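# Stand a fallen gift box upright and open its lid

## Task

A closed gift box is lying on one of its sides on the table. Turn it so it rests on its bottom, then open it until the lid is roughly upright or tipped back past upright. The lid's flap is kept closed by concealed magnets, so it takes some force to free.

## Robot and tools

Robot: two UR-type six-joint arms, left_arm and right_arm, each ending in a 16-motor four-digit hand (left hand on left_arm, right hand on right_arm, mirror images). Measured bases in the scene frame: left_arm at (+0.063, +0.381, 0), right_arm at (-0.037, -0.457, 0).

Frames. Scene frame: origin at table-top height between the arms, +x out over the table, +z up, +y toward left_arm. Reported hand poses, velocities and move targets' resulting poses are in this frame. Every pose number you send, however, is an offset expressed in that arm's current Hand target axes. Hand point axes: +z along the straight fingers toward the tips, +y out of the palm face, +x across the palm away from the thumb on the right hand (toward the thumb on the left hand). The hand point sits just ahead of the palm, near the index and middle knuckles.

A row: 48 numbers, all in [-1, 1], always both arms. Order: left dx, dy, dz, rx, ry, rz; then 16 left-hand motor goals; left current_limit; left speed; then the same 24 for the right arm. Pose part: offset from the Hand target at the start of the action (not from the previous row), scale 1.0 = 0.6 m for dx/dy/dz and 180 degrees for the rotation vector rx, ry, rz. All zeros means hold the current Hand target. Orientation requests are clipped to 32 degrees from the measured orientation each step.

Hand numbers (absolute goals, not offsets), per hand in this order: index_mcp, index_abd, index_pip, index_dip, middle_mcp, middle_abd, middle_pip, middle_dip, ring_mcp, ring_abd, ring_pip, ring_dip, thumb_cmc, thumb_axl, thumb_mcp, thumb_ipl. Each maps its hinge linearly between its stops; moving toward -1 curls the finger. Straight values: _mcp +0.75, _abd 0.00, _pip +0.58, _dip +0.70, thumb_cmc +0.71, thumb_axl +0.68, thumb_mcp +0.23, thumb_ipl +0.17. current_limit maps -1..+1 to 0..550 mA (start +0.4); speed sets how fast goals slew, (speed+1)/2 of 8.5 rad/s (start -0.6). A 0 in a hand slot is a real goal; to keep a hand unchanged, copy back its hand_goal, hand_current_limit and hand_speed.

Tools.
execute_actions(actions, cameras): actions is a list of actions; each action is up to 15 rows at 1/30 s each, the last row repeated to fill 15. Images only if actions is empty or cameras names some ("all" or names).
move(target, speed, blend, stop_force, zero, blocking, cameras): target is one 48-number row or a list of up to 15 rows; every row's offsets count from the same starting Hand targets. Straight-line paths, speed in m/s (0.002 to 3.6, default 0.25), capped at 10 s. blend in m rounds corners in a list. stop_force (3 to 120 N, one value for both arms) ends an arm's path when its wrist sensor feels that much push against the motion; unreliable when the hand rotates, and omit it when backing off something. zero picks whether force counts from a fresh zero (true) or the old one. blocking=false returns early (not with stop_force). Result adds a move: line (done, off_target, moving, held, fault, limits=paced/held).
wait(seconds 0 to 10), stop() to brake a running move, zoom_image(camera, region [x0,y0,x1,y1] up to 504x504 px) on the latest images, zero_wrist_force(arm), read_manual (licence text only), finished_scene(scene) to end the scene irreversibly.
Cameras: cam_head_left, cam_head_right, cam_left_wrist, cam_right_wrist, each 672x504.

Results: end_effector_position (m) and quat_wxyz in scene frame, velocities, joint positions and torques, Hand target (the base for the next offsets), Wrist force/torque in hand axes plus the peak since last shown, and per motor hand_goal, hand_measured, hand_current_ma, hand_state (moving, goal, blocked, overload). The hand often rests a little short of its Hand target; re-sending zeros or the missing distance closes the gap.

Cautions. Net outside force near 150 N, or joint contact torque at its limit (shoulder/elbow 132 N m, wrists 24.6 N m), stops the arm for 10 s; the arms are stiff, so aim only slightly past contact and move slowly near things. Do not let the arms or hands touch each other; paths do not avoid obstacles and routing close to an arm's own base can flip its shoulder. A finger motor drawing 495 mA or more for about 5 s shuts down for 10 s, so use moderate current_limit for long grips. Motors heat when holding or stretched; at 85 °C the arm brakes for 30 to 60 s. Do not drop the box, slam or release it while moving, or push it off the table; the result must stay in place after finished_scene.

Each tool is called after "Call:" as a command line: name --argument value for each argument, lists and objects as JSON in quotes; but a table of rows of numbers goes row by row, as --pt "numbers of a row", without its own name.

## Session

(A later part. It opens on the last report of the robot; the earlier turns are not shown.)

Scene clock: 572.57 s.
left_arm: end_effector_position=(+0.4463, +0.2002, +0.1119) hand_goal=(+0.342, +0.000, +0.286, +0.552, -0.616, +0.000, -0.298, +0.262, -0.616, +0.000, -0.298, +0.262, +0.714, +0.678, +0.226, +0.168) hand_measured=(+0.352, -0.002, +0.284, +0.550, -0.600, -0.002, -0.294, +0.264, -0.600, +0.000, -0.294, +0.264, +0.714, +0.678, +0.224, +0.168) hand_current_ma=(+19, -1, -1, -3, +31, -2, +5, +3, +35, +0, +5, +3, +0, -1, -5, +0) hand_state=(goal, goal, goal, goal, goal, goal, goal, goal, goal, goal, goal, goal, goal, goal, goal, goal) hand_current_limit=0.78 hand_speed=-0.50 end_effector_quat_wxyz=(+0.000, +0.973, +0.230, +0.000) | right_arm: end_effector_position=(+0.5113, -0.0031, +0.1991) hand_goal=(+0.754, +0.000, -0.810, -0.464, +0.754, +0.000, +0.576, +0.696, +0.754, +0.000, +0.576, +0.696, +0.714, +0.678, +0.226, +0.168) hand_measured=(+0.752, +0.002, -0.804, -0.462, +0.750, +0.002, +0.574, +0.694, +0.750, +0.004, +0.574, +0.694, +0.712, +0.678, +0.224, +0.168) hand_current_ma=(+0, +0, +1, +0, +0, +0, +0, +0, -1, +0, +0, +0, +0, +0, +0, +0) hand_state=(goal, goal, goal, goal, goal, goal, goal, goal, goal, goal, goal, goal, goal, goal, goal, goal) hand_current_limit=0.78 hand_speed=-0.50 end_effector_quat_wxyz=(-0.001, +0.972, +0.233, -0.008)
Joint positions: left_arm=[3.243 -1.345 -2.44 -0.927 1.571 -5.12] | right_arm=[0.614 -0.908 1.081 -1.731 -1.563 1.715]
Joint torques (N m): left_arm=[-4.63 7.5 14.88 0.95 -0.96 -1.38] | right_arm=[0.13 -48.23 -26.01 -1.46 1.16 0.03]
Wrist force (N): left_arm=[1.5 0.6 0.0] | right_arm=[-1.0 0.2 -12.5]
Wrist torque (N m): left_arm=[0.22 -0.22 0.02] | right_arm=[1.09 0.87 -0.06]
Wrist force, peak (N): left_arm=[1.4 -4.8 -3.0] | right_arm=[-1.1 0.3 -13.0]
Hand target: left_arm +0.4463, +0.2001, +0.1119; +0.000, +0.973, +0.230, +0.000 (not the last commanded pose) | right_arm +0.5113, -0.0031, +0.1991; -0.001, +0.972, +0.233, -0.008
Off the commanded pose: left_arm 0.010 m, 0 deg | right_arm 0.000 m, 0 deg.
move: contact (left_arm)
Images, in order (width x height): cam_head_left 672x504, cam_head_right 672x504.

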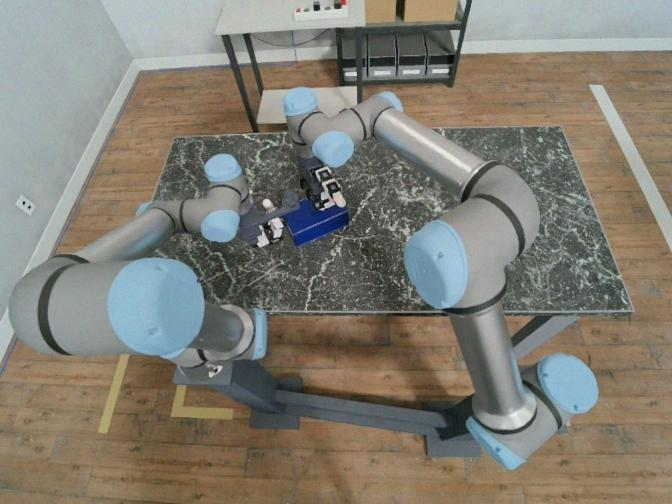

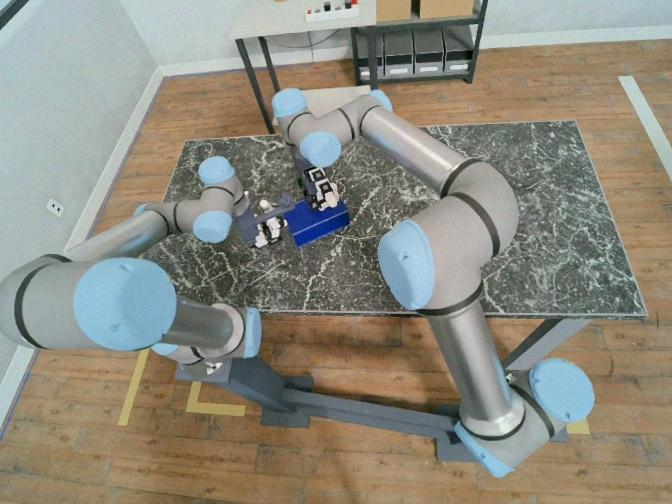

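Call:
move --target '[0,0.003,0,0,0,0, 0.22,0,0.2,0.5,-0.616,0,-0.299,0.261,-0.616,0,-0.299,0.261,0.714,0.678,0.226,0.168,0.78,-0.8, 0,0,0.0013,0,0,0, 0.754,0,-0.81,-0.464,0.754,0,0.576,0.696,0.754,0,0.576,0.696,0.714,0.678,0.226,0.168,0.78,-0.5]' --speed 0.05 --cameras '[]'

Call:
move --target '[0.05,0,0,0,0,0, 0.22,0,0.2,0.5,-0.616,0,-0.299,0.261,-0.616,0,-0.299,0.261,0.714,0.678,0.226,0.168,0.78,-0.8, 0,0,0,0,0,0, 0.754,0,-0.81,-0.464,0.754,0,0.576,0.696,0.754,0,0.576,0.696,0.714,0.678,0.226,0.168,0.78,-0.5]' --speed 0.03 --cameras '["cam_head_left","cam_head_right","cam_left_wrist"]'

Call:
zoom_image --camera "cam_head_left" --region '[250, 150, 390, 260]'

Call:
zoom_image --camera "cam_head_right" --region '[250, 150, 390, 260]'

Scene clock: 589.13 s.
left_arm: end_effector_position=(+0.4471, +0.1985, +0.1119) hand_goal=(+0.220, +0.000, +0.200, +0.500, -0.616, +0.000, -0.298, +0.262, -0.616, +0.000, -0.298, +0.262, +0.714, +0.678, +0.226, +0.168) hand_measured=(+0.356, -0.002, +0.276, +0.512, -0.600, -0.002, -0.294, +0.264, -0.600, +0.000, -0.294, +0.264, +0.714, +0.678, +0.224, +0.168) hand_current_ma=(+490, -1, +238, +19, +31, -2, +5, +3, +35, +0, +5, +3, +0, -1, -5, +0) hand_state=(blocked, goal, blocked, goal, goal, goal, goal, goal, goal, goal, goal, goal, goal, goal, goal, goal) hand_current_limit=0.78 hand_speed=-0.80 end_effector_quat_wxyz=(+0.000, +0.973, +0.230, +0.000) | right_arm: end_effector_position=(+0.5113, -0.0031, +0.1984) hand_goal=(+0.754, +0.000, -0.810, -0.464, +0.754, +0.000, +0.576, +0.696, +0.754, +0.000, +0.576, +0.696, +0.714, +0.678, +0.226, +0.168) hand_measured=(+0.752, +0.002, -0.804, -0.462, +0.750, +0.002, +0.574, +0.694, +0.750, +0.004, +0.574, +0.694, +0.712, +0.678, +0.224, +0.168) hand_current_ma=(+0, +0, +1, +0, +0, +0, +0, +0, -1, +0, +0, +0, +0, +0, +0, +0) hand_state=(goal, goal, goal, goal, goal, goal, goal, goal, goal, goal, goal, goal, goal, goal, goal, goal) hand_current_limit=0.78 hand_speed=-0.50 end_effector_quat_wxyz=(-0.001, +0.972, +0.233, -0.007)
Joint positions: left_arm=[3.238 -1.349 -2.437 -0.926 1.571 -5.125] | right_arm=[0.614 -0.908 1.083 -1.732 -1.563 1.715]
Joint torques (N m): left_arm=[-6.22 3.63 20.91 4.9 -2.59 -0.12] | right_arm=[-7.77 -23.2 -0.66 -0.06 1.1 -1.41]
Wrist force (N): left_arm=[1.4 -14.4 -4.5] | right_arm=[-1.3 0.3 -23.6]
Wrist torque (N m): left_arm=[0.75 -0.15 -0.11] | right_arm=[1.97 1.34 -0.09]
Wrist force, peak (N): left_arm=[1.4 -14.4 -4.5] | right_arm=[-1.3 0.3 -23.6]
Hand target: left_arm +0.4471, +0.1985, +0.1119; +0.000, +0.973, +0.230, +0.000 | right_arm +0.5113, -0.0031, +0.1983; -0.001, +0.972, +0.233, -0.008
Off the commanded pose: left_arm 0.000 m, 0 deg | right_arm 0.000 m, 0 deg.
move: done
No camera images: "cameras" was empty.

Scene clock: 590.40 s.
left_arm: end_effector_position=(+0.4741, +0.2120, +0.1120) hand_goal=(+0.220, +0.000, +0.200, +0.500, -0.616, +0.000, -0.298, +0.262, -0.616, +0.000, -0.298, +0.262, +0.714, +0.678, +0.226, +0.168) hand_measured=(+0.342, -0.088, +0.276, +0.522, -0.600, -0.002, -0.294, +0.264, -0.600, +0.000, -0.294, +0.264, +0.714, +0.678, +0.224, +0.168) hand_current_ma=(+471, -235, +238, +47, +31, -2, +5, +3, +35, +0, +5, +3, +0, -1, -5, +0) hand_state=(blocked, blocked, blocked, blocked, goal, goal, goal, goal, goal, goal, goal, goal, goal, goal, goal, goal) hand_current_limit=0.78 hand_speed=-0.80 end_effector_quat_wxyz=(+0.000, +0.973, +0.230, +0.000) | right_arm: end_effector_position=(+0.5113, -0.0031, +0.1983) hand_goal=(+0.754, +0.000, -0.810, -0.464, +0.754, +0.000, +0.576, +0.696, +0.754, +0.000, +0.576, +0.696, +0.714, +0.678, +0.226, +0.168) hand_measured=(+0.752, +0.002, -0.804, -0.462, +0.748, -0.002, +0.574, +0.694, +0.740, +0.000, +0.570, +0.692, +0.712, +0.678, +0.224, +0.168) hand_current_ma=(+0, +0, +1, +0, -1, +0, +0, +0, -5, +0, -1, +0, +0, +0, +0, +0) hand_state=(goal, goal, goal, goal, goal, goal, goal, goal, goal, goal, goal, goal, goal, goal, goal, goal) hand_current_limit=0.78 hand_speed=-0.50 end_effector_quat_wxyz=(-0.001, +0.972, +0.233, -0.008)
Joint positions: left_arm=[3.273 -1.414 -2.389 -0.909 1.571 -5.09] | right_arm=[0.614 -0.908 1.083 -1.732 -1.563 1.715]
Joint torques (N m): left_arm=[-8.35 20.17 14.18 3.87 0.57 -1.52] | right_arm=[-5.19 -22.19 0.16 1.6 1.13 -0.56]
Wrist force (N): left_arm=[-1.8 -0.1 2.5] | right_arm=[-0.6 0.6 -24.6]
Wrist torque (N m): left_arm=[0.31 -0.50 0.08] | right_arm=[1.97 1.52 0.00]
Wrist force, peak (N): left_arm=[0.9 -14.5 -4.8] | right_arm=[-0.7 0.5 -24.7]
Hand target: left_arm +0.4739, +0.2120, +0.1120; +0.000, +0.973, +0.230, +0.000 | right_arm +0.5113, -0.0031, +0.1983; -0.001, +0.972, +0.233, -0.008
Off the commanded pose: left_arm 0.000 m, 0 deg | right_arm 0.000 m, 0 deg.
move: done
Images, in order (width x height): cam_head_left 672x504, cam_head_right 672x504, cam_left_wrist 672x504.

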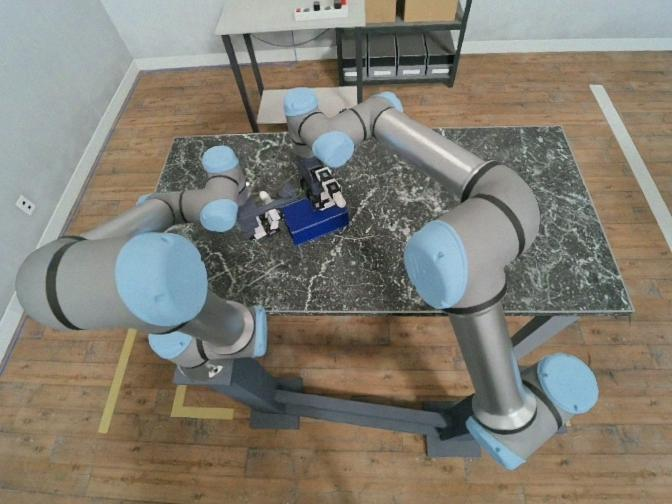

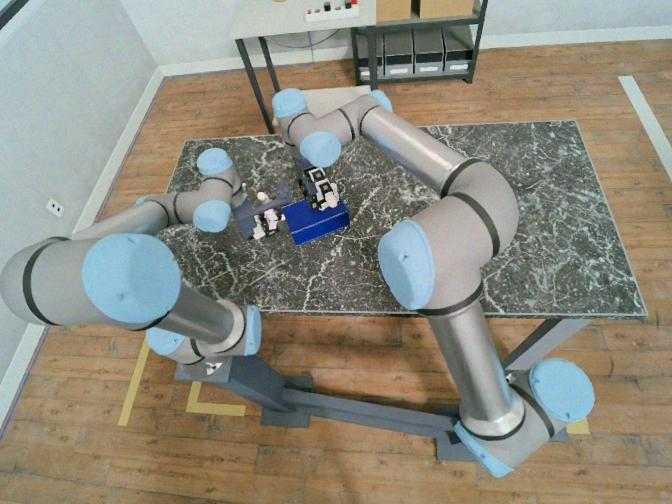

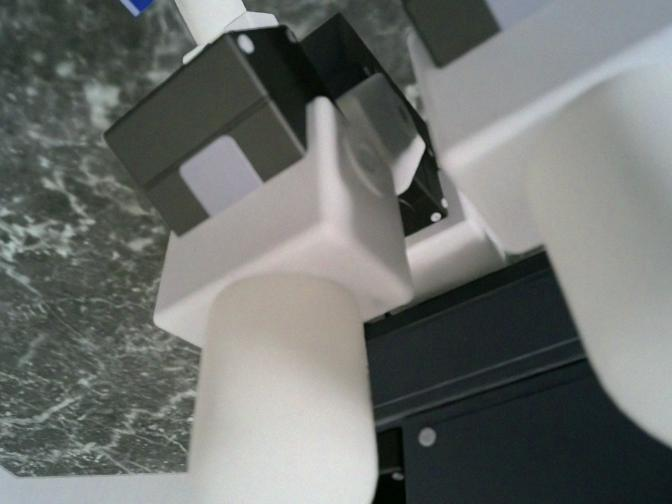

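Scaled by 3.600.

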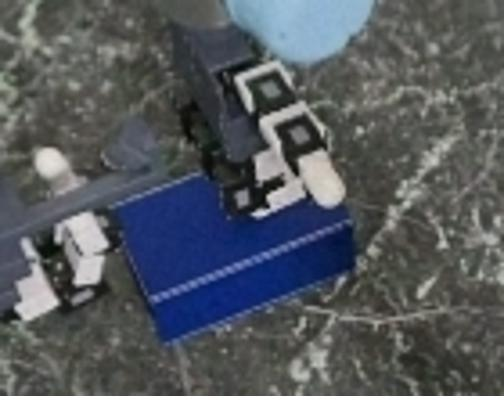

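Scaled by 3.600.

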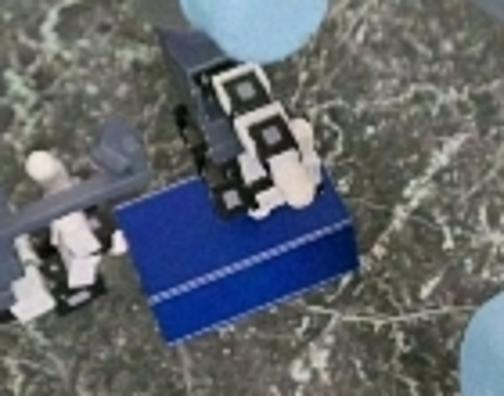

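Call:
move --target '[0.035,0,0,0,0,0, 0.22,0.1,0.2,0.5,-0.616,0,-0.299,0.261,-0.616,0,-0.299,0.261,0.714,0.678,0.226,0.168,0.78,-0.8, 0,0,0,0,0,0, 0.754,0,-0.81,-0.464,0.754,0,0.576,0.696,0.754,0,0.576,0.696,0.714,0.678,0.226,0.168,0.78,-0.5]' --speed 0.03 --cameras '["cam_head_left","cam_head_right","cam_left_wrist"]'

Call:
zoom_image --camera "cam_head_left" --region '[250, 150, 390, 260]'

Call:
zoom_image --camera "cam_head_right" --region '[250, 150, 390, 260]'

Scene clock: 604.37 s.
left_arm: end_effector_position=(+0.4928, +0.2214, +0.1120) hand_goal=(+0.220, +0.100, +0.200, +0.500, -0.616, +0.000, -0.298, +0.262, -0.616, +0.000, -0.298, +0.262, +0.714, +0.678, +0.226, +0.168) hand_measured=(+0.278, +0.074, +0.232, +0.504, -0.600, -0.002, -0.294, +0.264, -0.600, +0.000, -0.294, +0.264, +0.714, +0.678, +0.224, +0.168) hand_current_ma=(+181, -46, +76, +5, +31, -2, +5, +3, +35, +0, +5, +3, +0, -1, -5, +0) hand_state=(blocked, blocked, blocked, goal, goal, goal, goal, goal, goal, goal, goal, goal, goal, goal, goal, goal) hand_current_limit=0.78 hand_speed=-0.80 end_effector_quat_wxyz=(+0.000, +0.973, +0.230, +0.000) | right_arm: end_effector_position=(+0.5113, -0.0031, +0.1983) hand_goal=(+0.754, +0.000, -0.810, -0.464, +0.754, +0.000, +0.576, +0.696, +0.754, +0.000, +0.576, +0.696, +0.714, +0.678, +0.226, +0.168) hand_measured=(+0.752, +0.002, -0.804, -0.462, +0.748, -0.008, +0.574, +0.694, +0.734, -0.004, +0.566, +0.690, +0.712, +0.678, +0.224, +0.168) hand_current_ma=(+0, +0, +1, +0, -1, -1, +0, +0, -9, +0, -2, -1, +0, +0, +0, +0) hand_state=(goal, goal, goal, goal, goal, goal, goal, goal, goal, goal, goal, goal, goal, goal, goal, goal) hand_current_limit=0.78 hand_speed=-0.50 end_effector_quat_wxyz=(-0.001, +0.972, +0.233, -0.008)
Joint positions: left_arm=[3.295 -1.458 -2.353 -0.901 1.571 -5.068] | right_arm=[0.614 -0.908 1.083 -1.732 -1.563 1.715]
Joint torques (N m): left_arm=[-8.18 20.09 11.16 3.23 -1.01 -1.49] | right_arm=[1.35 -25.29 -1.05 1.58 1.21 1.99]
Wrist force (N): left_arm=[0.7 -0.5 0.4] | right_arm=[0.0 0.1 -23.1]
Wrist torque (N m): left_arm=[0.27 -0.26 0.01] | right_arm=[1.87 1.42 0.04]
Wrist force, peak (N): left_arm=[-0.2 -4.6 -0.9] | right_arm=[-0.6 0.5 -25.1]
Hand target: left_arm +0.4927, +0.2213, +0.1120; +0.000, +0.973, +0.230, +0.000 | right_arm +0.5113, -0.0031, +0.1983; -0.001, +0.972, +0.233, -0.008
Off the commanded pose: left_arm 0.000 m, 0 deg | right_arm 0.000 m, 0 deg.
move: done
Images, in order (width x height): cam_head_left 672x504, cam_head_right 672x504, cam_left_wrist 672x504.

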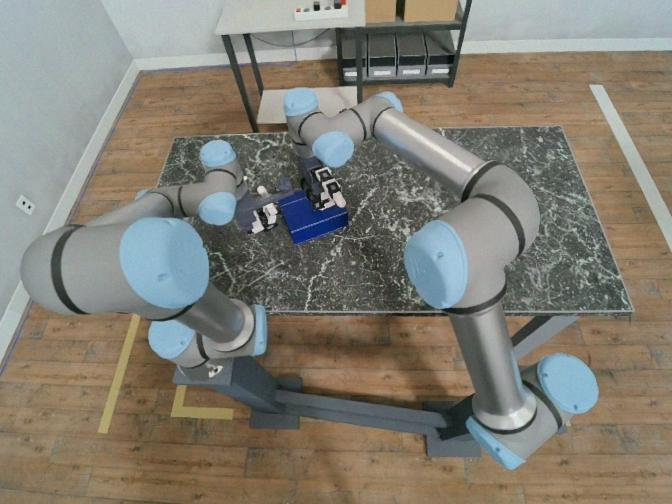

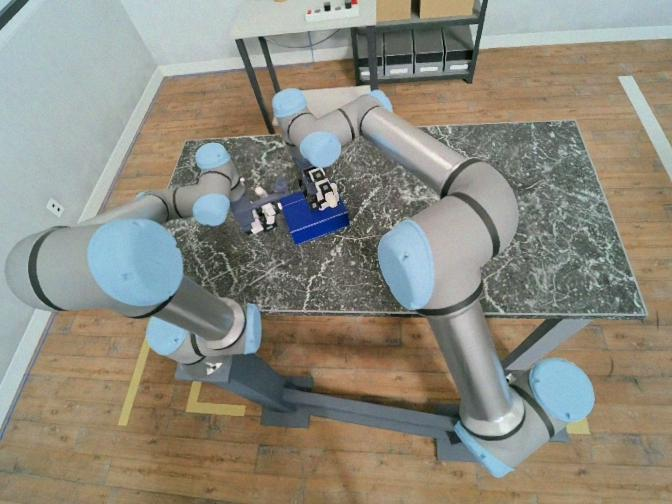

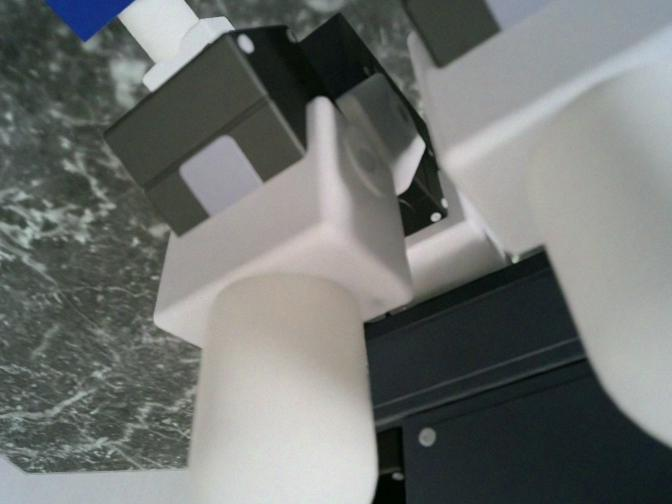

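Scaled by 3.600.

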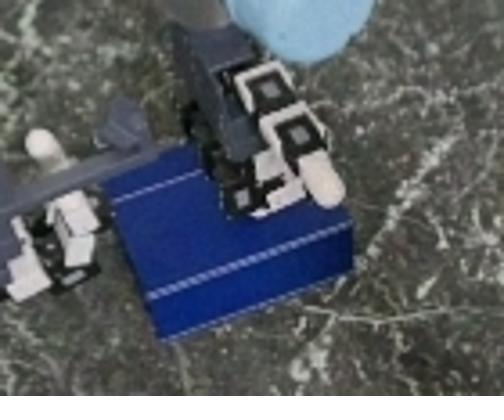

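Scaled by 3.600.

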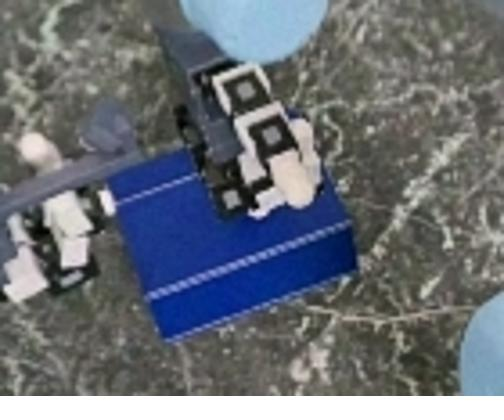

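Call:
move --pt "-0.015 0.0333 0 0 0 0 0.24 0.05 0.2 0.5 -0.616 0 -0.299 0.261 -0.616 0 -0.299 0.261 0.714 0.678 0.226 0.168 0.78 -0.8 0 0 -0.05 0 0 0 0.754 0 -0.81 -0.464 0.754 0 0.576 0.696 0.754 0 0.576 0.696 0.714 0.678 0.226 0.168 0.78 -0.5" --pt "-0.015 0.0333 -0.0667 0 0 0 0.24 0.05 0.2 0.5 -0.616 0 -0.299 0.261 -0.616 0 -0.299 0.261 0.714 0.678 0.226 0.168 0.78 -0.8 0 0.1 -0.2 0 0 0 0.754 0 -0.81 -0.464 0.754 0 0.576 0.696 0.754 0 0.576 0.696 0.714 0.678 0.226 0.168 0.78 -0.5" --speed 0.06 --cameras '["cam_head_right","cam_head_left"]'

Call:
zoom_image --camera "cam_head_left" --region '[250, 150, 390, 260]'

Call:
zoom_image --camera "cam_head_right" --region '[250, 150, 390, 260]'

Scene clock: 624.83 s.
left_arm: end_effector_position=(+0.4936, +0.1995, +0.1521) hand_goal=(+0.240, +0.050, +0.200, +0.500, -0.616, +0.000, -0.298, +0.262, -0.616, +0.000, -0.298, +0.262, +0.714, +0.678, +0.226, +0.168) hand_measured=(+0.268, +0.048, +0.220, +0.504, -0.600, -0.002, -0.294, +0.264, -0.600, +0.000, -0.294, +0.264, +0.714, +0.678, +0.224, +0.168) hand_current_ma=(+70, -2, +38, +5, +31, -2, +5, +3, +35, +0, +5, +3, +0, -1, -5, +0) hand_state=(blocked, goal, goal, goal, goal, goal, goal, goal, goal, goal, goal, goal, goal, goal, goal, goal) hand_current_limit=0.78 hand_speed=-0.80 end_effector_quat_wxyz=(+0.000, +0.973, +0.230, +0.000) | right_arm: end_effector_position=(+0.5405, -0.0566, +0.3182) hand_goal=(+0.754, +0.000, -0.810, -0.464, +0.754, +0.000, +0.576, +0.696, +0.754, +0.000, +0.576, +0.696, +0.714, +0.678, +0.226, +0.168) hand_measured=(+0.752, +0.002, -0.804, -0.462, +0.750, -0.002, +0.574, +0.694, +0.748, -0.004, +0.572, +0.694, +0.712, +0.678, +0.224, +0.168) hand_current_ma=(+0, +0, +1, +0, -1, +0, +0, +0, -1, +0, +0, +0, +0, +0, +0, +0) hand_state=(goal, goal, goal, goal, goal, goal, goal, goal, goal, goal, goal, goal, goal, goal, goal, goal) hand_current_limit=0.78 hand_speed=-0.50 end_effector_quat_wxyz=(-0.001, +0.972, +0.233, -0.007) end_effector_velocity=(+0.000, +0.001, -0.003) end_effector_angular_velocity=(+0.000, +0.001, -0.001)
Joint positions: left_arm=[3.234 -1.404 -2.272 -1.035 1.571 -5.129] | right_arm=[0.532 -0.966 0.871 -1.463 -1.564 1.633]
Joint velocities: left_arm=[within noise] | right_arm=[0.002 0.002 0.004 -0.006 0.001 0.003]
Joint torques (N m): left_arm=[7.21 5.2 12.82 4.52 1.2 2.04] | right_arm=[12.04 -39.73 -14 -3.57 -1.08 2.07]
Wrist force (N): left_arm=[0.7 0.9 0.3] | right_arm=[-1.2 0.5 -0.3]
Wrist torque (N m): left_arm=[0.28 -0.17 -0.05] | right_arm=[0.19 0.08 0.02]
Wrist force, peak (N): left_arm=[1.9 -0.8 0.7] | right_arm=[-0.1 0.4 -23.5]
Hand target: left_arm +0.4936, +0.1995, +0.1520; +0.000, +0.973, +0.230, +0.000 | right_arm +0.5404, -0.0564, +0.3179; -0.001, +0.972, +0.233, -0.008
Off the commanded pose: left_arm 0.000 m, 0 deg | right_arm 0.000 m, 0 deg.
move: done
Images, in order (width x height): cam_head_left 672x504, cam_head_right 672x504.

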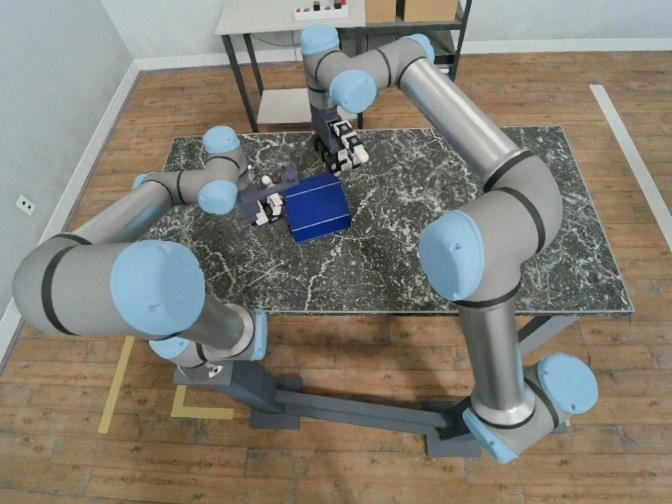

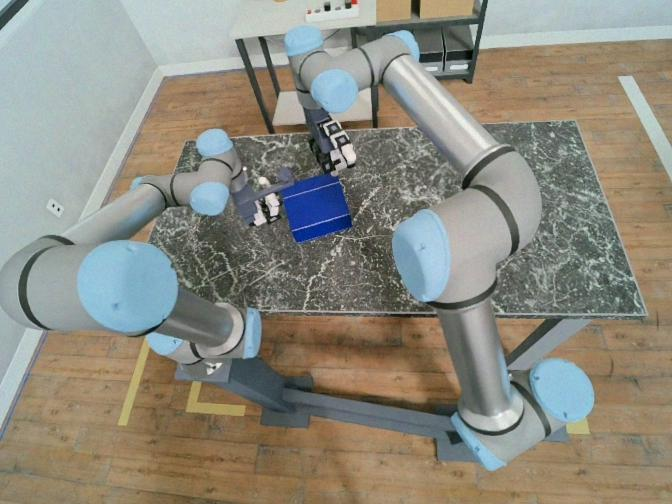

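Scaled by 3.600.

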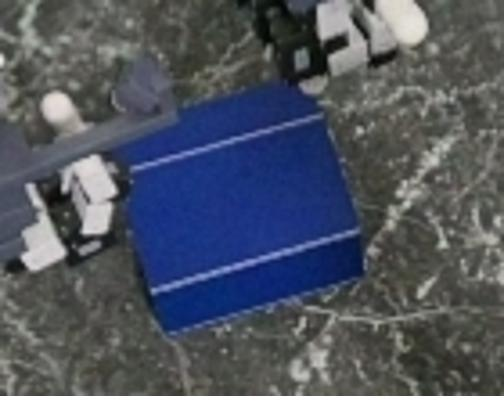

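Scaled by 3.600.

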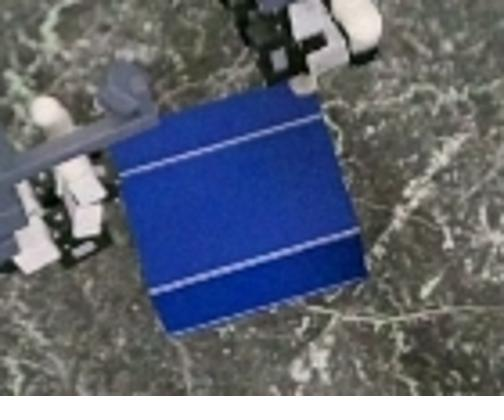

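Call:
move --pt "-0.0342 0.0063 -0.0317 0 0 0 0.24 0.05 0.2 0.5 -0.616 0 -0.299 0.261 -0.616 0 -0.299 0.261 0.714 0.678 0.226 0.168 0.78 -0.8 0 0.1 -0.05 0 0 0 0.754 0 -0.81 -0.464 0.754 0 0.576 0.696 0.754 0 0.576 0.696 0.714 0.678 0.226 0.168 0.4 -0.5" --pt "-0.059 0.0037 -0.0817 0 0 0 0.24 0.05 0.2 0.5 -0.616 0 -0.299 0.261 -0.616 0 -0.299 0.261 0.714 0.678 0.226 0.168 0.78 -0.8 0 0.1 -0.05 0 0 0 0.754 0 -0.81 -0.464 0.754 0 0.576 0.696 0.754 0 0.576 0.696 0.714 0.678 0.226 0.168 0.4 -0.5" --pt "-0.112 -0.002 -0.125 0 0 0 0.24 0.05 0.2 0.5 -0.616 0 -0.299 0.261 -0.616 0 -0.299 0.261 0.714 0.678 0.226 0.168 0.78 -0.8 0 0.1 -0.05 0 0 0 0.754 0 -0.81 -0.464 0.754 0 0.576 0.696 0.754 0 0.576 0.696 0.714 0.678 0.226 0.168 0.4 -0.5" --speed 0.06 --blend 0.008 --cameras '["cam_head_right","cam_head_left"]'

Call:
zoom_image --camera "cam_head_left" --region '[250, 150, 390, 260]'

Call:
zoom_image --camera "cam_head_right" --region '[250, 150, 390, 260]'

Scene clock: 661.87 s.
left_arm: end_effector_position=(+0.4329, +0.1704, +0.2270) hand_goal=(+0.240, +0.050, +0.200, +0.500, -0.616, +0.000, -0.298, +0.262, -0.616, +0.000, -0.298, +0.262, +0.714, +0.678, +0.226, +0.168) hand_measured=(+0.264, +0.050, +0.214, +0.504, -0.600, -0.002, -0.294, +0.264, -0.600, +0.000, -0.294, +0.264, +0.714, +0.678, +0.224, +0.168) hand_current_ma=(+55, +0, +25, +5, +31, -2, +5, +3, +35, +0, +5, +3, +0, -1, -5, +0) hand_state=(moving, goal, goal, goal, goal, goal, goal, goal, goal, goal, goal, goal, goal, goal, goal, goal) hand_current_limit=0.78 hand_speed=-0.80 end_effector_quat_wxyz=(+0.000, +0.973, +0.230, +0.000) | right_arm: end_effector_position=(+0.5680, -0.1099, +0.3476) hand_goal=(+0.754, +0.000, -0.810, -0.464, +0.754, +0.000, +0.576, +0.696, +0.754, +0.000, +0.576, +0.696, +0.714, +0.678, +0.226, +0.168) hand_measured=(+0.752, +0.002, -0.804, -0.462, +0.750, -0.002, +0.574, +0.694, +0.750, -0.004, +0.574, +0.694, +0.712, +0.678, +0.224, +0.168) hand_current_ma=(+0, +0, +1, +0, +0, +0, +0, +0, -1, +0, +0, +0, +0, +0, +0, +0) hand_state=(goal, goal, goal, goal, goal, goal, goal, goal, goal, goal, goal, goal, goal, goal, goal, goal) hand_current_limit=0.40 hand_speed=-0.50 end_effector_quat_wxyz=(-0.001, +0.972, +0.233, -0.008)
Joint positions: left_arm=[3.15 -1.179 -2.217 -1.316 1.571 -5.213] | right_arm=[0.45 -0.991 0.836 -1.401 -1.565 1.551]
Joint torques (N m): left_arm=[7.39 -2.99 16.27 4.45 1.01 1.98] | right_arm=[11.24 -39.3 -13.47 -3.53 -1.03 1.96]
Wrist force (N): left_arm=[1.0 0.6 0.2] | right_arm=[-1.2 0.4 -0.4]
Wrist torque (N m): left_arm=[0.27 -0.16 0.06] | right_arm=[0.14 0.15 0.02]
Wrist force, peak (N): left_arm=[1.7 0.1 1.0] | right_arm=[-1.5 0.9 -0.9]
Hand target: left_arm +0.4329, +0.1705, +0.2270; +0.000, +0.973, +0.230, +0.000 | right_arm +0.5680, -0.1099, +0.3476; -0.001, +0.972, +0.233, -0.008
Off the commanded pose: left_arm 0.000 m, 0 deg | right_arm 0.000 m, 0 deg.
move: done
Images, in order (width x height): cam_head_left 672x504, cam_head_right 672x504.

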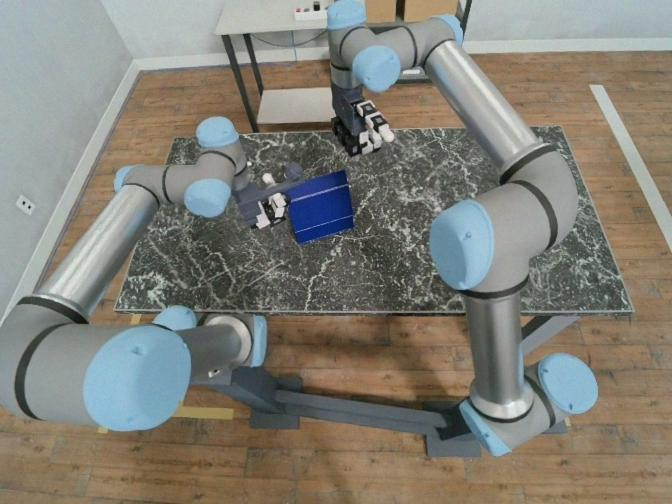

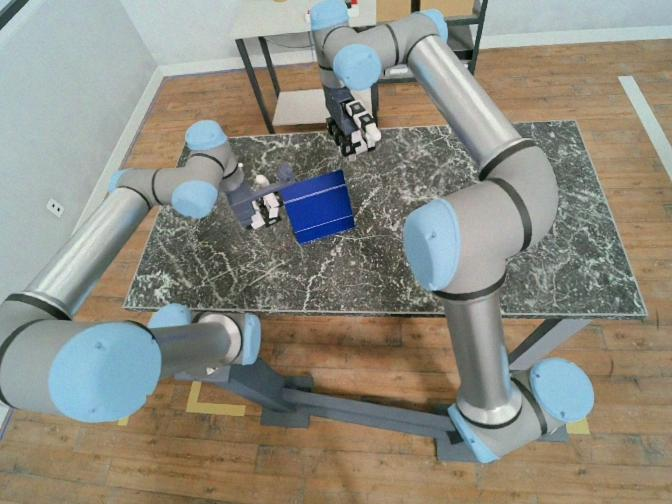

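Scaled by 3.600.

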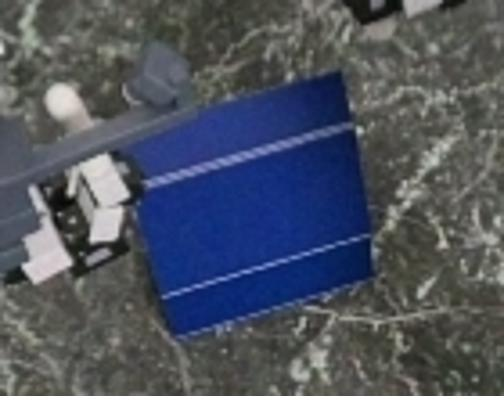

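Scaled by 3.600.

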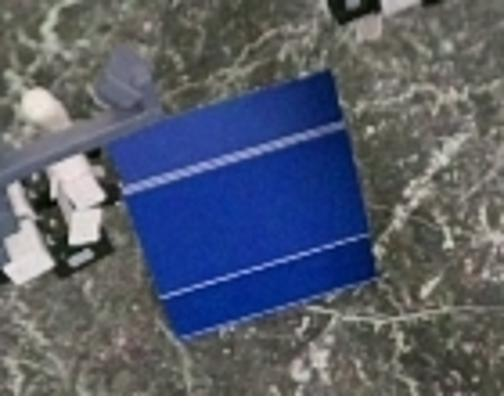

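Call:
move --pt "-0.053 0.0 -0.0167 0 0 0 0.24 0.05 0.2 0.5 -0.616 0 -0.299 0.261 -0.616 0 -0.299 0.261 0.714 0.678 0.226 0.168 0.78 -0.8 0 0 0 0 0 0 0.754 0 -0.81 -0.464 0.754 0 0.576 0.696 0.754 0 0.576 0.696 0.714 0.678 0.226 0.168 0.4 -0.5" --pt "-0.0945 -0.004 -0.0167 0 0 0 0.24 0.05 0.2 0.5 -0.616 0 -0.299 0.261 -0.616 0 -0.299 0.261 0.714 0.678 0.226 0.168 0.78 -0.8 0 0 0 0 0 0 0.754 0 -0.81 -0.464 0.754 0 0.576 0.696 0.754 0 0.576 0.696 0.714 0.678 0.226 0.168 0.4 -0.5" --pt "-0.1342 -0.008 -0.005 0 0 0 0.24 0.05 0.2 0.5 -0.616 0 -0.299 0.261 -0.616 0 -0.299 0.261 0.714 0.678 0.226 0.168 0.78 -0.8 0 0 0 0 0 0 0.754 0 -0.81 -0.464 0.754 0 0.576 0.696 0.754 0 0.576 0.696 0.714 0.678 0.226 0.168 0.4 -0.5" --speed 0.05 --blend 0.008 --cameras '["cam_head_right","cam_head_left"]'

Call:
zoom_image --camera "cam_head_left" --region '[250, 150, 390, 260]'

Call:
zoom_image --camera "cam_head_right" --region '[250, 150, 390, 260]'

Scene clock: 691.37 s.
left_arm: end_effector_position=(+0.3587, +0.1387, +0.2299) hand_goal=(+0.240, +0.050, +0.200, +0.500, -0.616, +0.000, -0.298, +0.262, -0.616, +0.000, -0.298, +0.262, +0.714, +0.678, +0.226, +0.168) hand_measured=(+0.256, +0.050, +0.204, +0.502, -0.600, -0.002, -0.294, +0.264, -0.600, +0.000, -0.294, +0.264, +0.714, +0.678, +0.224, +0.168) hand_current_ma=(+35, +0, +4, +1, +31, -2, +5, +3, +35, +0, +5, +3, +0, -1, -5, +0) hand_state=(goal, goal, goal, goal, goal, goal, goal, goal, goal, goal, goal, goal, goal, goal, goal, goal) hand_current_limit=0.78 hand_speed=-0.80 end_effector_quat_wxyz=(+0.000, +0.973, +0.230, +0.000) end_effector_velocity=(+0.001, +0.001, +0.000) end_effector_angular_velocity=(+0.000, +0.002, -0.002) | right_arm: end_effector_position=(+0.5680, -0.1099, +0.3476) hand_goal=(+0.754, +0.000, -0.810, -0.464, +0.754, +0.000, +0.576, +0.696, +0.754, +0.000, +0.576, +0.696, +0.714, +0.678, +0.226, +0.168) hand_measured=(+0.752, +0.002, -0.804, -0.462, +0.750, -0.002, +0.574, +0.694, +0.750, -0.004, +0.574, +0.694, +0.712, +0.678, +0.224, +0.168) hand_current_ma=(+0, +0, +1, +0, +0, +0, +0, +0, -1, +0, +0, +0, +0, +0, +0, +0) hand_state=(goal, goal, goal, goal, goal, goal, goal, goal, goal, goal, goal, goal, goal, goal, goal, goal) hand_current_limit=0.40 hand_speed=-0.50 end_effector_quat_wxyz=(-0.001, +0.972, +0.233, -0.008)
Joint positions: left_arm=[3.015 -1.021 -2.288 -1.403 1.571 -5.348] | right_arm=[0.45 -0.991 0.836 -1.401 -1.565 1.551]
Joint velocities: left_arm=[0.003 -0.003 0.001 -0.001 0 0.005] | right_arm=[within noise]
Joint torques (N m): left_arm=[7.75 -6.44 27.39 2.46 1.47 2.23] | right_arm=[10.9 -38.92 -13.42 -3.43 0.89 2.02]
Wrist force (N): left_arm=[0.9 0.5 -0.2] | right_arm=[-0.9 0.7 -0.2]
Wrist torque (N m): left_arm=[0.31 -0.15 0.05] | right_arm=[0.16 0.12 0.05]
Wrist force, peak (N): left_arm=[1.9 0.5 0.2] | right_arm=[-1.5 0.8 -0.3]
Hand target: left_arm +0.3588, +0.1387, +0.2299; +0.000, +0.973, +0.230, +0.000 | right_arm +0.5680, -0.1099, +0.3476; -0.001, +0.972, +0.233, -0.008
Off the commanded pose: left_arm 0.000 m, 0 deg | right_arm 0.000 m, 0 deg.
move: done
Images, in order (width x height): cam_head_left 672x504, cam_head_right 672x504.

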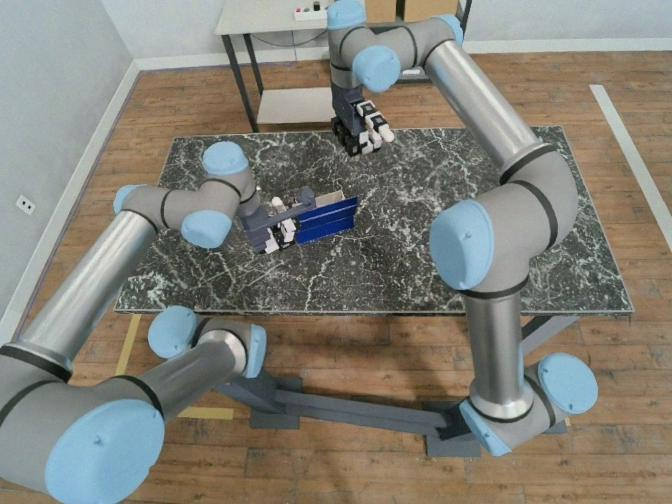

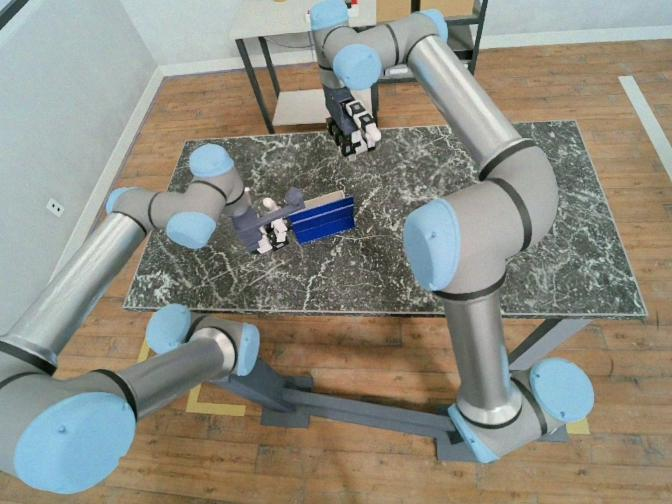

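Scaled by 3.600.

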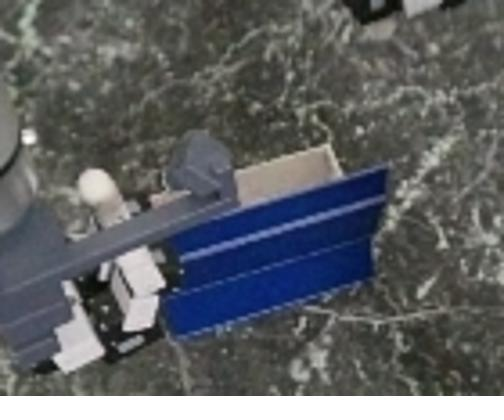

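Scaled by 3.600.

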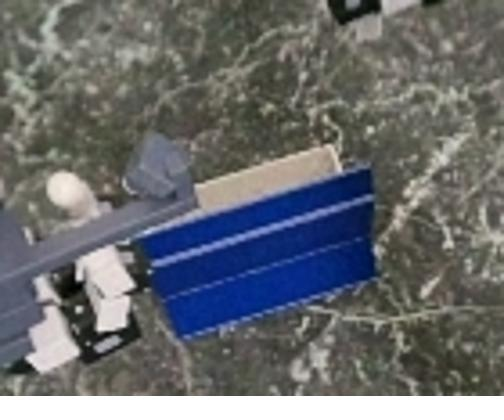

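Call:
move --target '[-0.083, 0.0, 0.025, 0,0,0, 0.24,0.05,0.2,0.5,-0.616,0,-0.299,0.261,-0.616,0,-0.299,0.261,0.714,0.678,0.226,0.168,0.78,-0.8, 0,0,0,0,0,0, 0.754,0,-0.81,-0.464,0.754,0,0.576,0.696,0.754,0,0.576,0.696,0.714,0.678,0.226,0.168,0.4,-0.5]' --speed 0.06 --cameras '["cam_head_left","cam_head_right","cam_left_wrist"]'

Call:
zoom_image --camera "cam_head_left" --region '[240, 120, 420, 280]'

Scene clock: 729.63 s.
left_arm: end_effector_position=(+0.3142, +0.1164, +0.2149) hand_goal=(+0.240, +0.050, +0.200, +0.500, -0.616, +0.000, -0.298, +0.262, -0.616, +0.000, -0.298, +0.262, +0.714, +0.678, +0.226, +0.168) hand_measured=(+0.254, +0.050, +0.204, +0.502, -0.600, -0.002, -0.294, +0.264, -0.600, +0.000, -0.294, +0.264, +0.714, +0.678, +0.224, +0.168) hand_current_ma=(+30, +0, +4, +1, +31, -2, +5, +3, +35, +0, +5, +3, +0, -1, -5, +0) hand_state=(goal, goal, goal, goal, goal, goal, goal, goal, goal, goal, goal, goal, goal, goal, goal, goal) hand_current_limit=0.78 hand_speed=-0.80 end_effector_quat_wxyz=(+0.000, +0.973, +0.230, +0.000) | right_arm: end_effector_position=(+0.5680, -0.1099, +0.3476) hand_goal=(+0.754, +0.000, -0.810, -0.464, +0.754, +0.000, +0.576, +0.696, +0.754, +0.000, +0.576, +0.696, +0.714, +0.678, +0.226, +0.168) hand_measured=(+0.752, +0.002, -0.804, -0.462, +0.750, -0.002, +0.574, +0.694, +0.750, -0.004, +0.574, +0.694, +0.712, +0.678, +0.224, +0.168) hand_current_ma=(+0, +0, +1, +0, +0, +0, +0, +0, -1, +0, +0, +0, +0, +0, +0, +0) hand_state=(goal, goal, goal, goal, goal, goal, goal, goal, goal, goal, goal, goal, goal, goal, goal, goal) hand_current_limit=0.40 hand_speed=-0.50 end_effector_quat_wxyz=(-0.001, +0.972, +0.233, -0.008)
Joint positions: left_arm=[2.889 -0.962 -2.351 -1.4 1.571 -5.474] | right_arm=[0.45 -0.991 0.836 -1.401 -1.565 1.551]
Joint torques (N m): left_arm=[6.88 -10.65 27.26 3.3 1.33 1.91] | right_arm=[10.85 -38.99 -13.51 -3.3 1.04 2.01]
Wrist force (N): left_arm=[1.6 1.3 0.0] | right_arm=[-1.0 0.7 -0.4]
Wrist torque (N m): left_arm=[0.34 -0.22 0.02] | right_arm=[0.18 0.14 0.04]
Wrist force, peak (N): left_arm=[1.6 1.3 0.0] | right_arm=[-1.4 0.7 -0.3]
Hand target: left_arm +0.3142, +0.1165, +0.2149; +0.000, +0.973, +0.230, +0.000 | right_arm +0.5680, -0.1099, +0.3476; -0.001, +0.972, +0.233, -0.008
Off the commanded pose: left_arm 0.000 m, 0 deg | right_arm 0.000 m, 0 deg.
move: done
Images, in order (width x height): cam_head_left 672x504, cam_head_right 672x504, cam_left_wrist 672x504.

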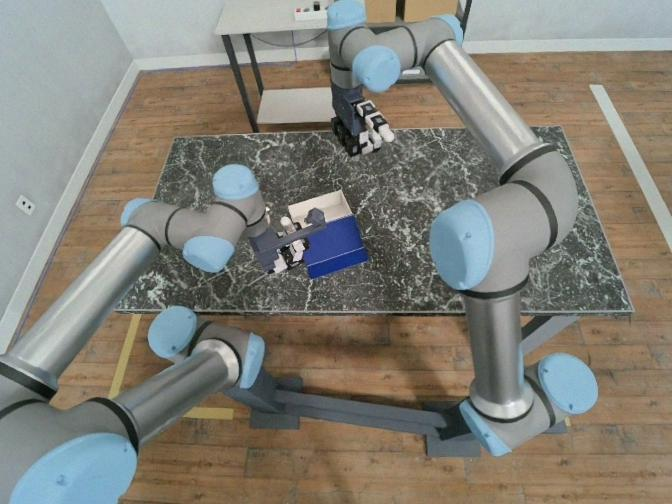

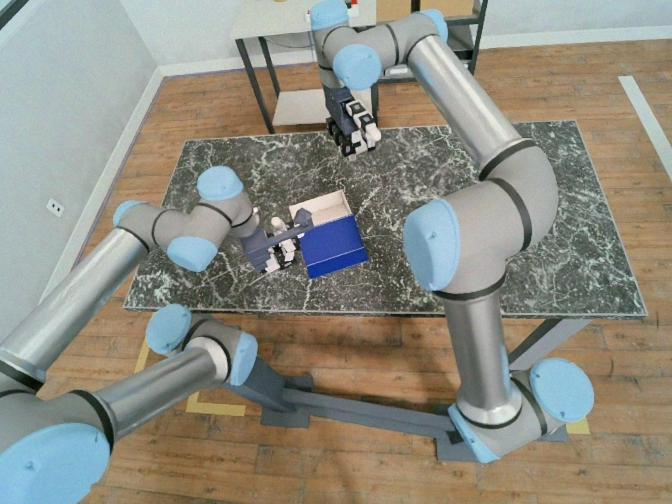

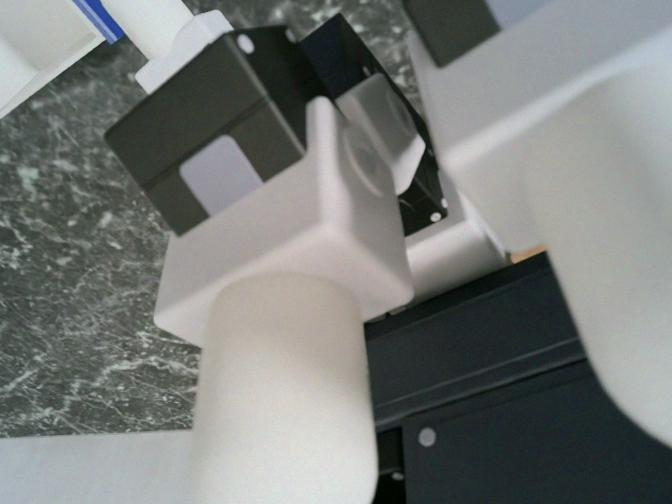

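Scaled by 2.800.

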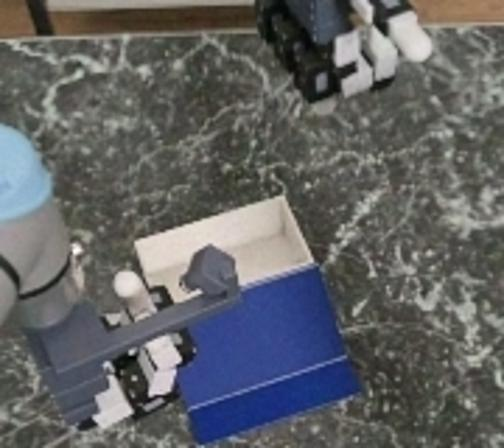

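Call:
move --target '[-0.02, -0.15, -0.12, 0,0,0, 0.24,0.05,0.2,0.5,-0.616,0,-0.299,0.261,-0.616,0,-0.299,0.261,0.714,0.678,0.226,0.168,0.78,-0.8, 0,0,0,0,0,0, 0.754,0,-0.81,-0.464,0.754,0,0.576,0.696,0.754,0,0.576,0.696,0.714,0.678,0.226,0.168,0.4,-0.5]' --speed 0.15 --cameras '["cam_head_left","cam_left_wrist"]'

Call:
zoom_image --camera "cam_head_left" --region '[240, 150, 420, 310]'

Scene clock: 768.83 s.
left_arm: end_effector_position=(+0.2632, +0.1916, +0.2869) hand_goal=(+0.240, +0.050, +0.200, +0.500, -0.616, +0.000, -0.298, +0.262, -0.616, +0.000, -0.298, +0.262, +0.714, +0.678, +0.226, +0.168) hand_measured=(+0.254, +0.050, +0.204, +0.502, -0.600, -0.002, -0.294, +0.264, -0.600, +0.000, -0.294, +0.264, +0.714, +0.678, +0.224, +0.168) hand_current_ma=(+28, +0, +4, +1, +31, -2, +5, +3, +35, +0, +5, +3, +0, -1, -5, +0) hand_state=(goal, goal, goal, goal, goal, goal, goal, goal, goal, goal, goal, goal, goal, goal, goal, goal) hand_current_limit=0.78 hand_speed=-0.80 end_effector_quat_wxyz=(+0.000, +0.973, +0.230, +0.000) | right_arm: end_effector_position=(+0.5680, -0.1099, +0.3476) hand_goal=(+0.754, +0.000, -0.810, -0.464, +0.754, +0.000, +0.576, +0.696, +0.754, +0.000, +0.576, +0.696, +0.714, +0.678, +0.226, +0.168) hand_measured=(+0.752, +0.002, -0.804, -0.462, +0.750, -0.002, +0.574, +0.694, +0.750, -0.004, +0.574, +0.694, +0.712, +0.678, +0.224, +0.168) hand_current_ma=(+0, +0, +1, +0, +0, +0, +0, +0, -1, +0, +0, +0, +0, +0, +0, +0) hand_state=(goal, goal, goal, goal, goal, goal, goal, goal, goal, goal, goal, goal, goal, goal, goal, goal) hand_current_limit=0.40 hand_speed=-0.50 end_effector_quat_wxyz=(-0.001, +0.972, +0.233, -0.008)
Joint positions: left_arm=[3.257 -0.626 -2.245 -1.841 1.571 -5.106] | right_arm=[0.45 -0.991 0.836 -1.401 -1.565 1.551]
Joint torques (N m): left_arm=[5.14 -11.8 23.6 0.91 1.5 1.34] | right_arm=[11.1 -39.36 -13.68 -3.24 1.09 2]
Wrist force (N): left_arm=[0.8 0.7 0.2] | right_arm=[-1.2 0.7 -0.3]
Wrist torque (N m): left_arm=[0.22 -0.10 0.04] | right_arm=[0.16 0.15 0.03]
Wrist force, peak (N): left_arm=[1.5 2.5 0.9] | right_arm=[-1.4 0.6 -0.5]
Hand target: left_arm +0.2632, +0.1916, +0.2869; +0.000, +0.973, +0.230, +0.000 | right_arm +0.5680, -0.1099, +0.3476; -0.001, +0.972, +0.233, -0.008
Off the commanded pose: left_arm 0.000 m, 0 deg | right_arm 0.000 m, 0 deg.
move: done
Images, in order (width x height): cam_head_left 672x504, cam_left_wrist 672x504.

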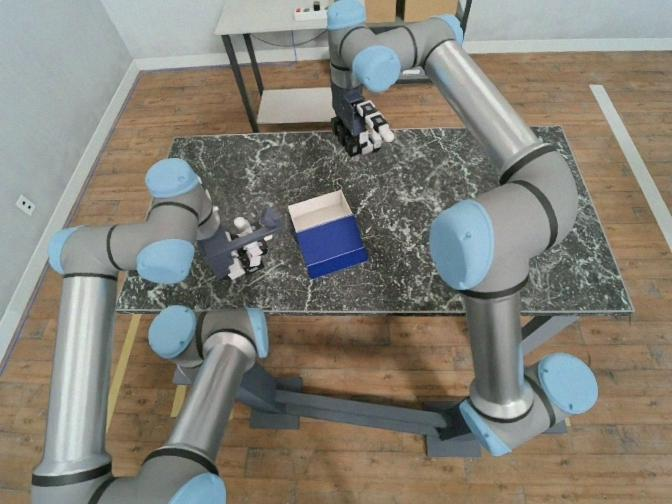

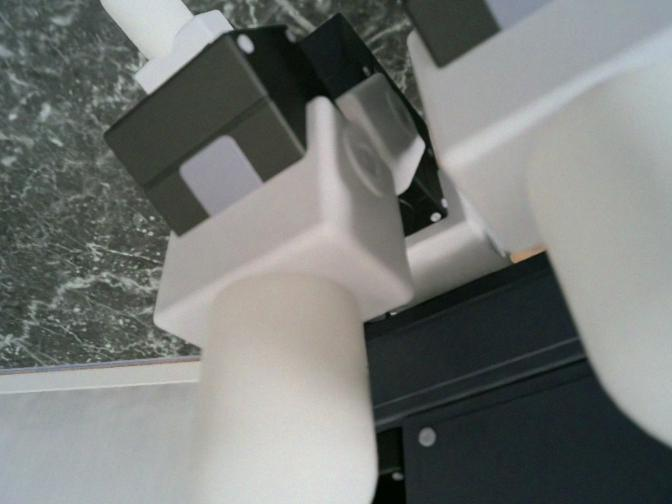

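Scaled by 2.800.

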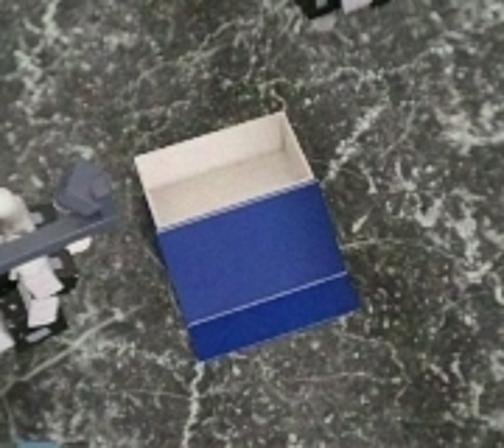

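Call:
finished_scene --scene 2

The scene is finished: the task was done.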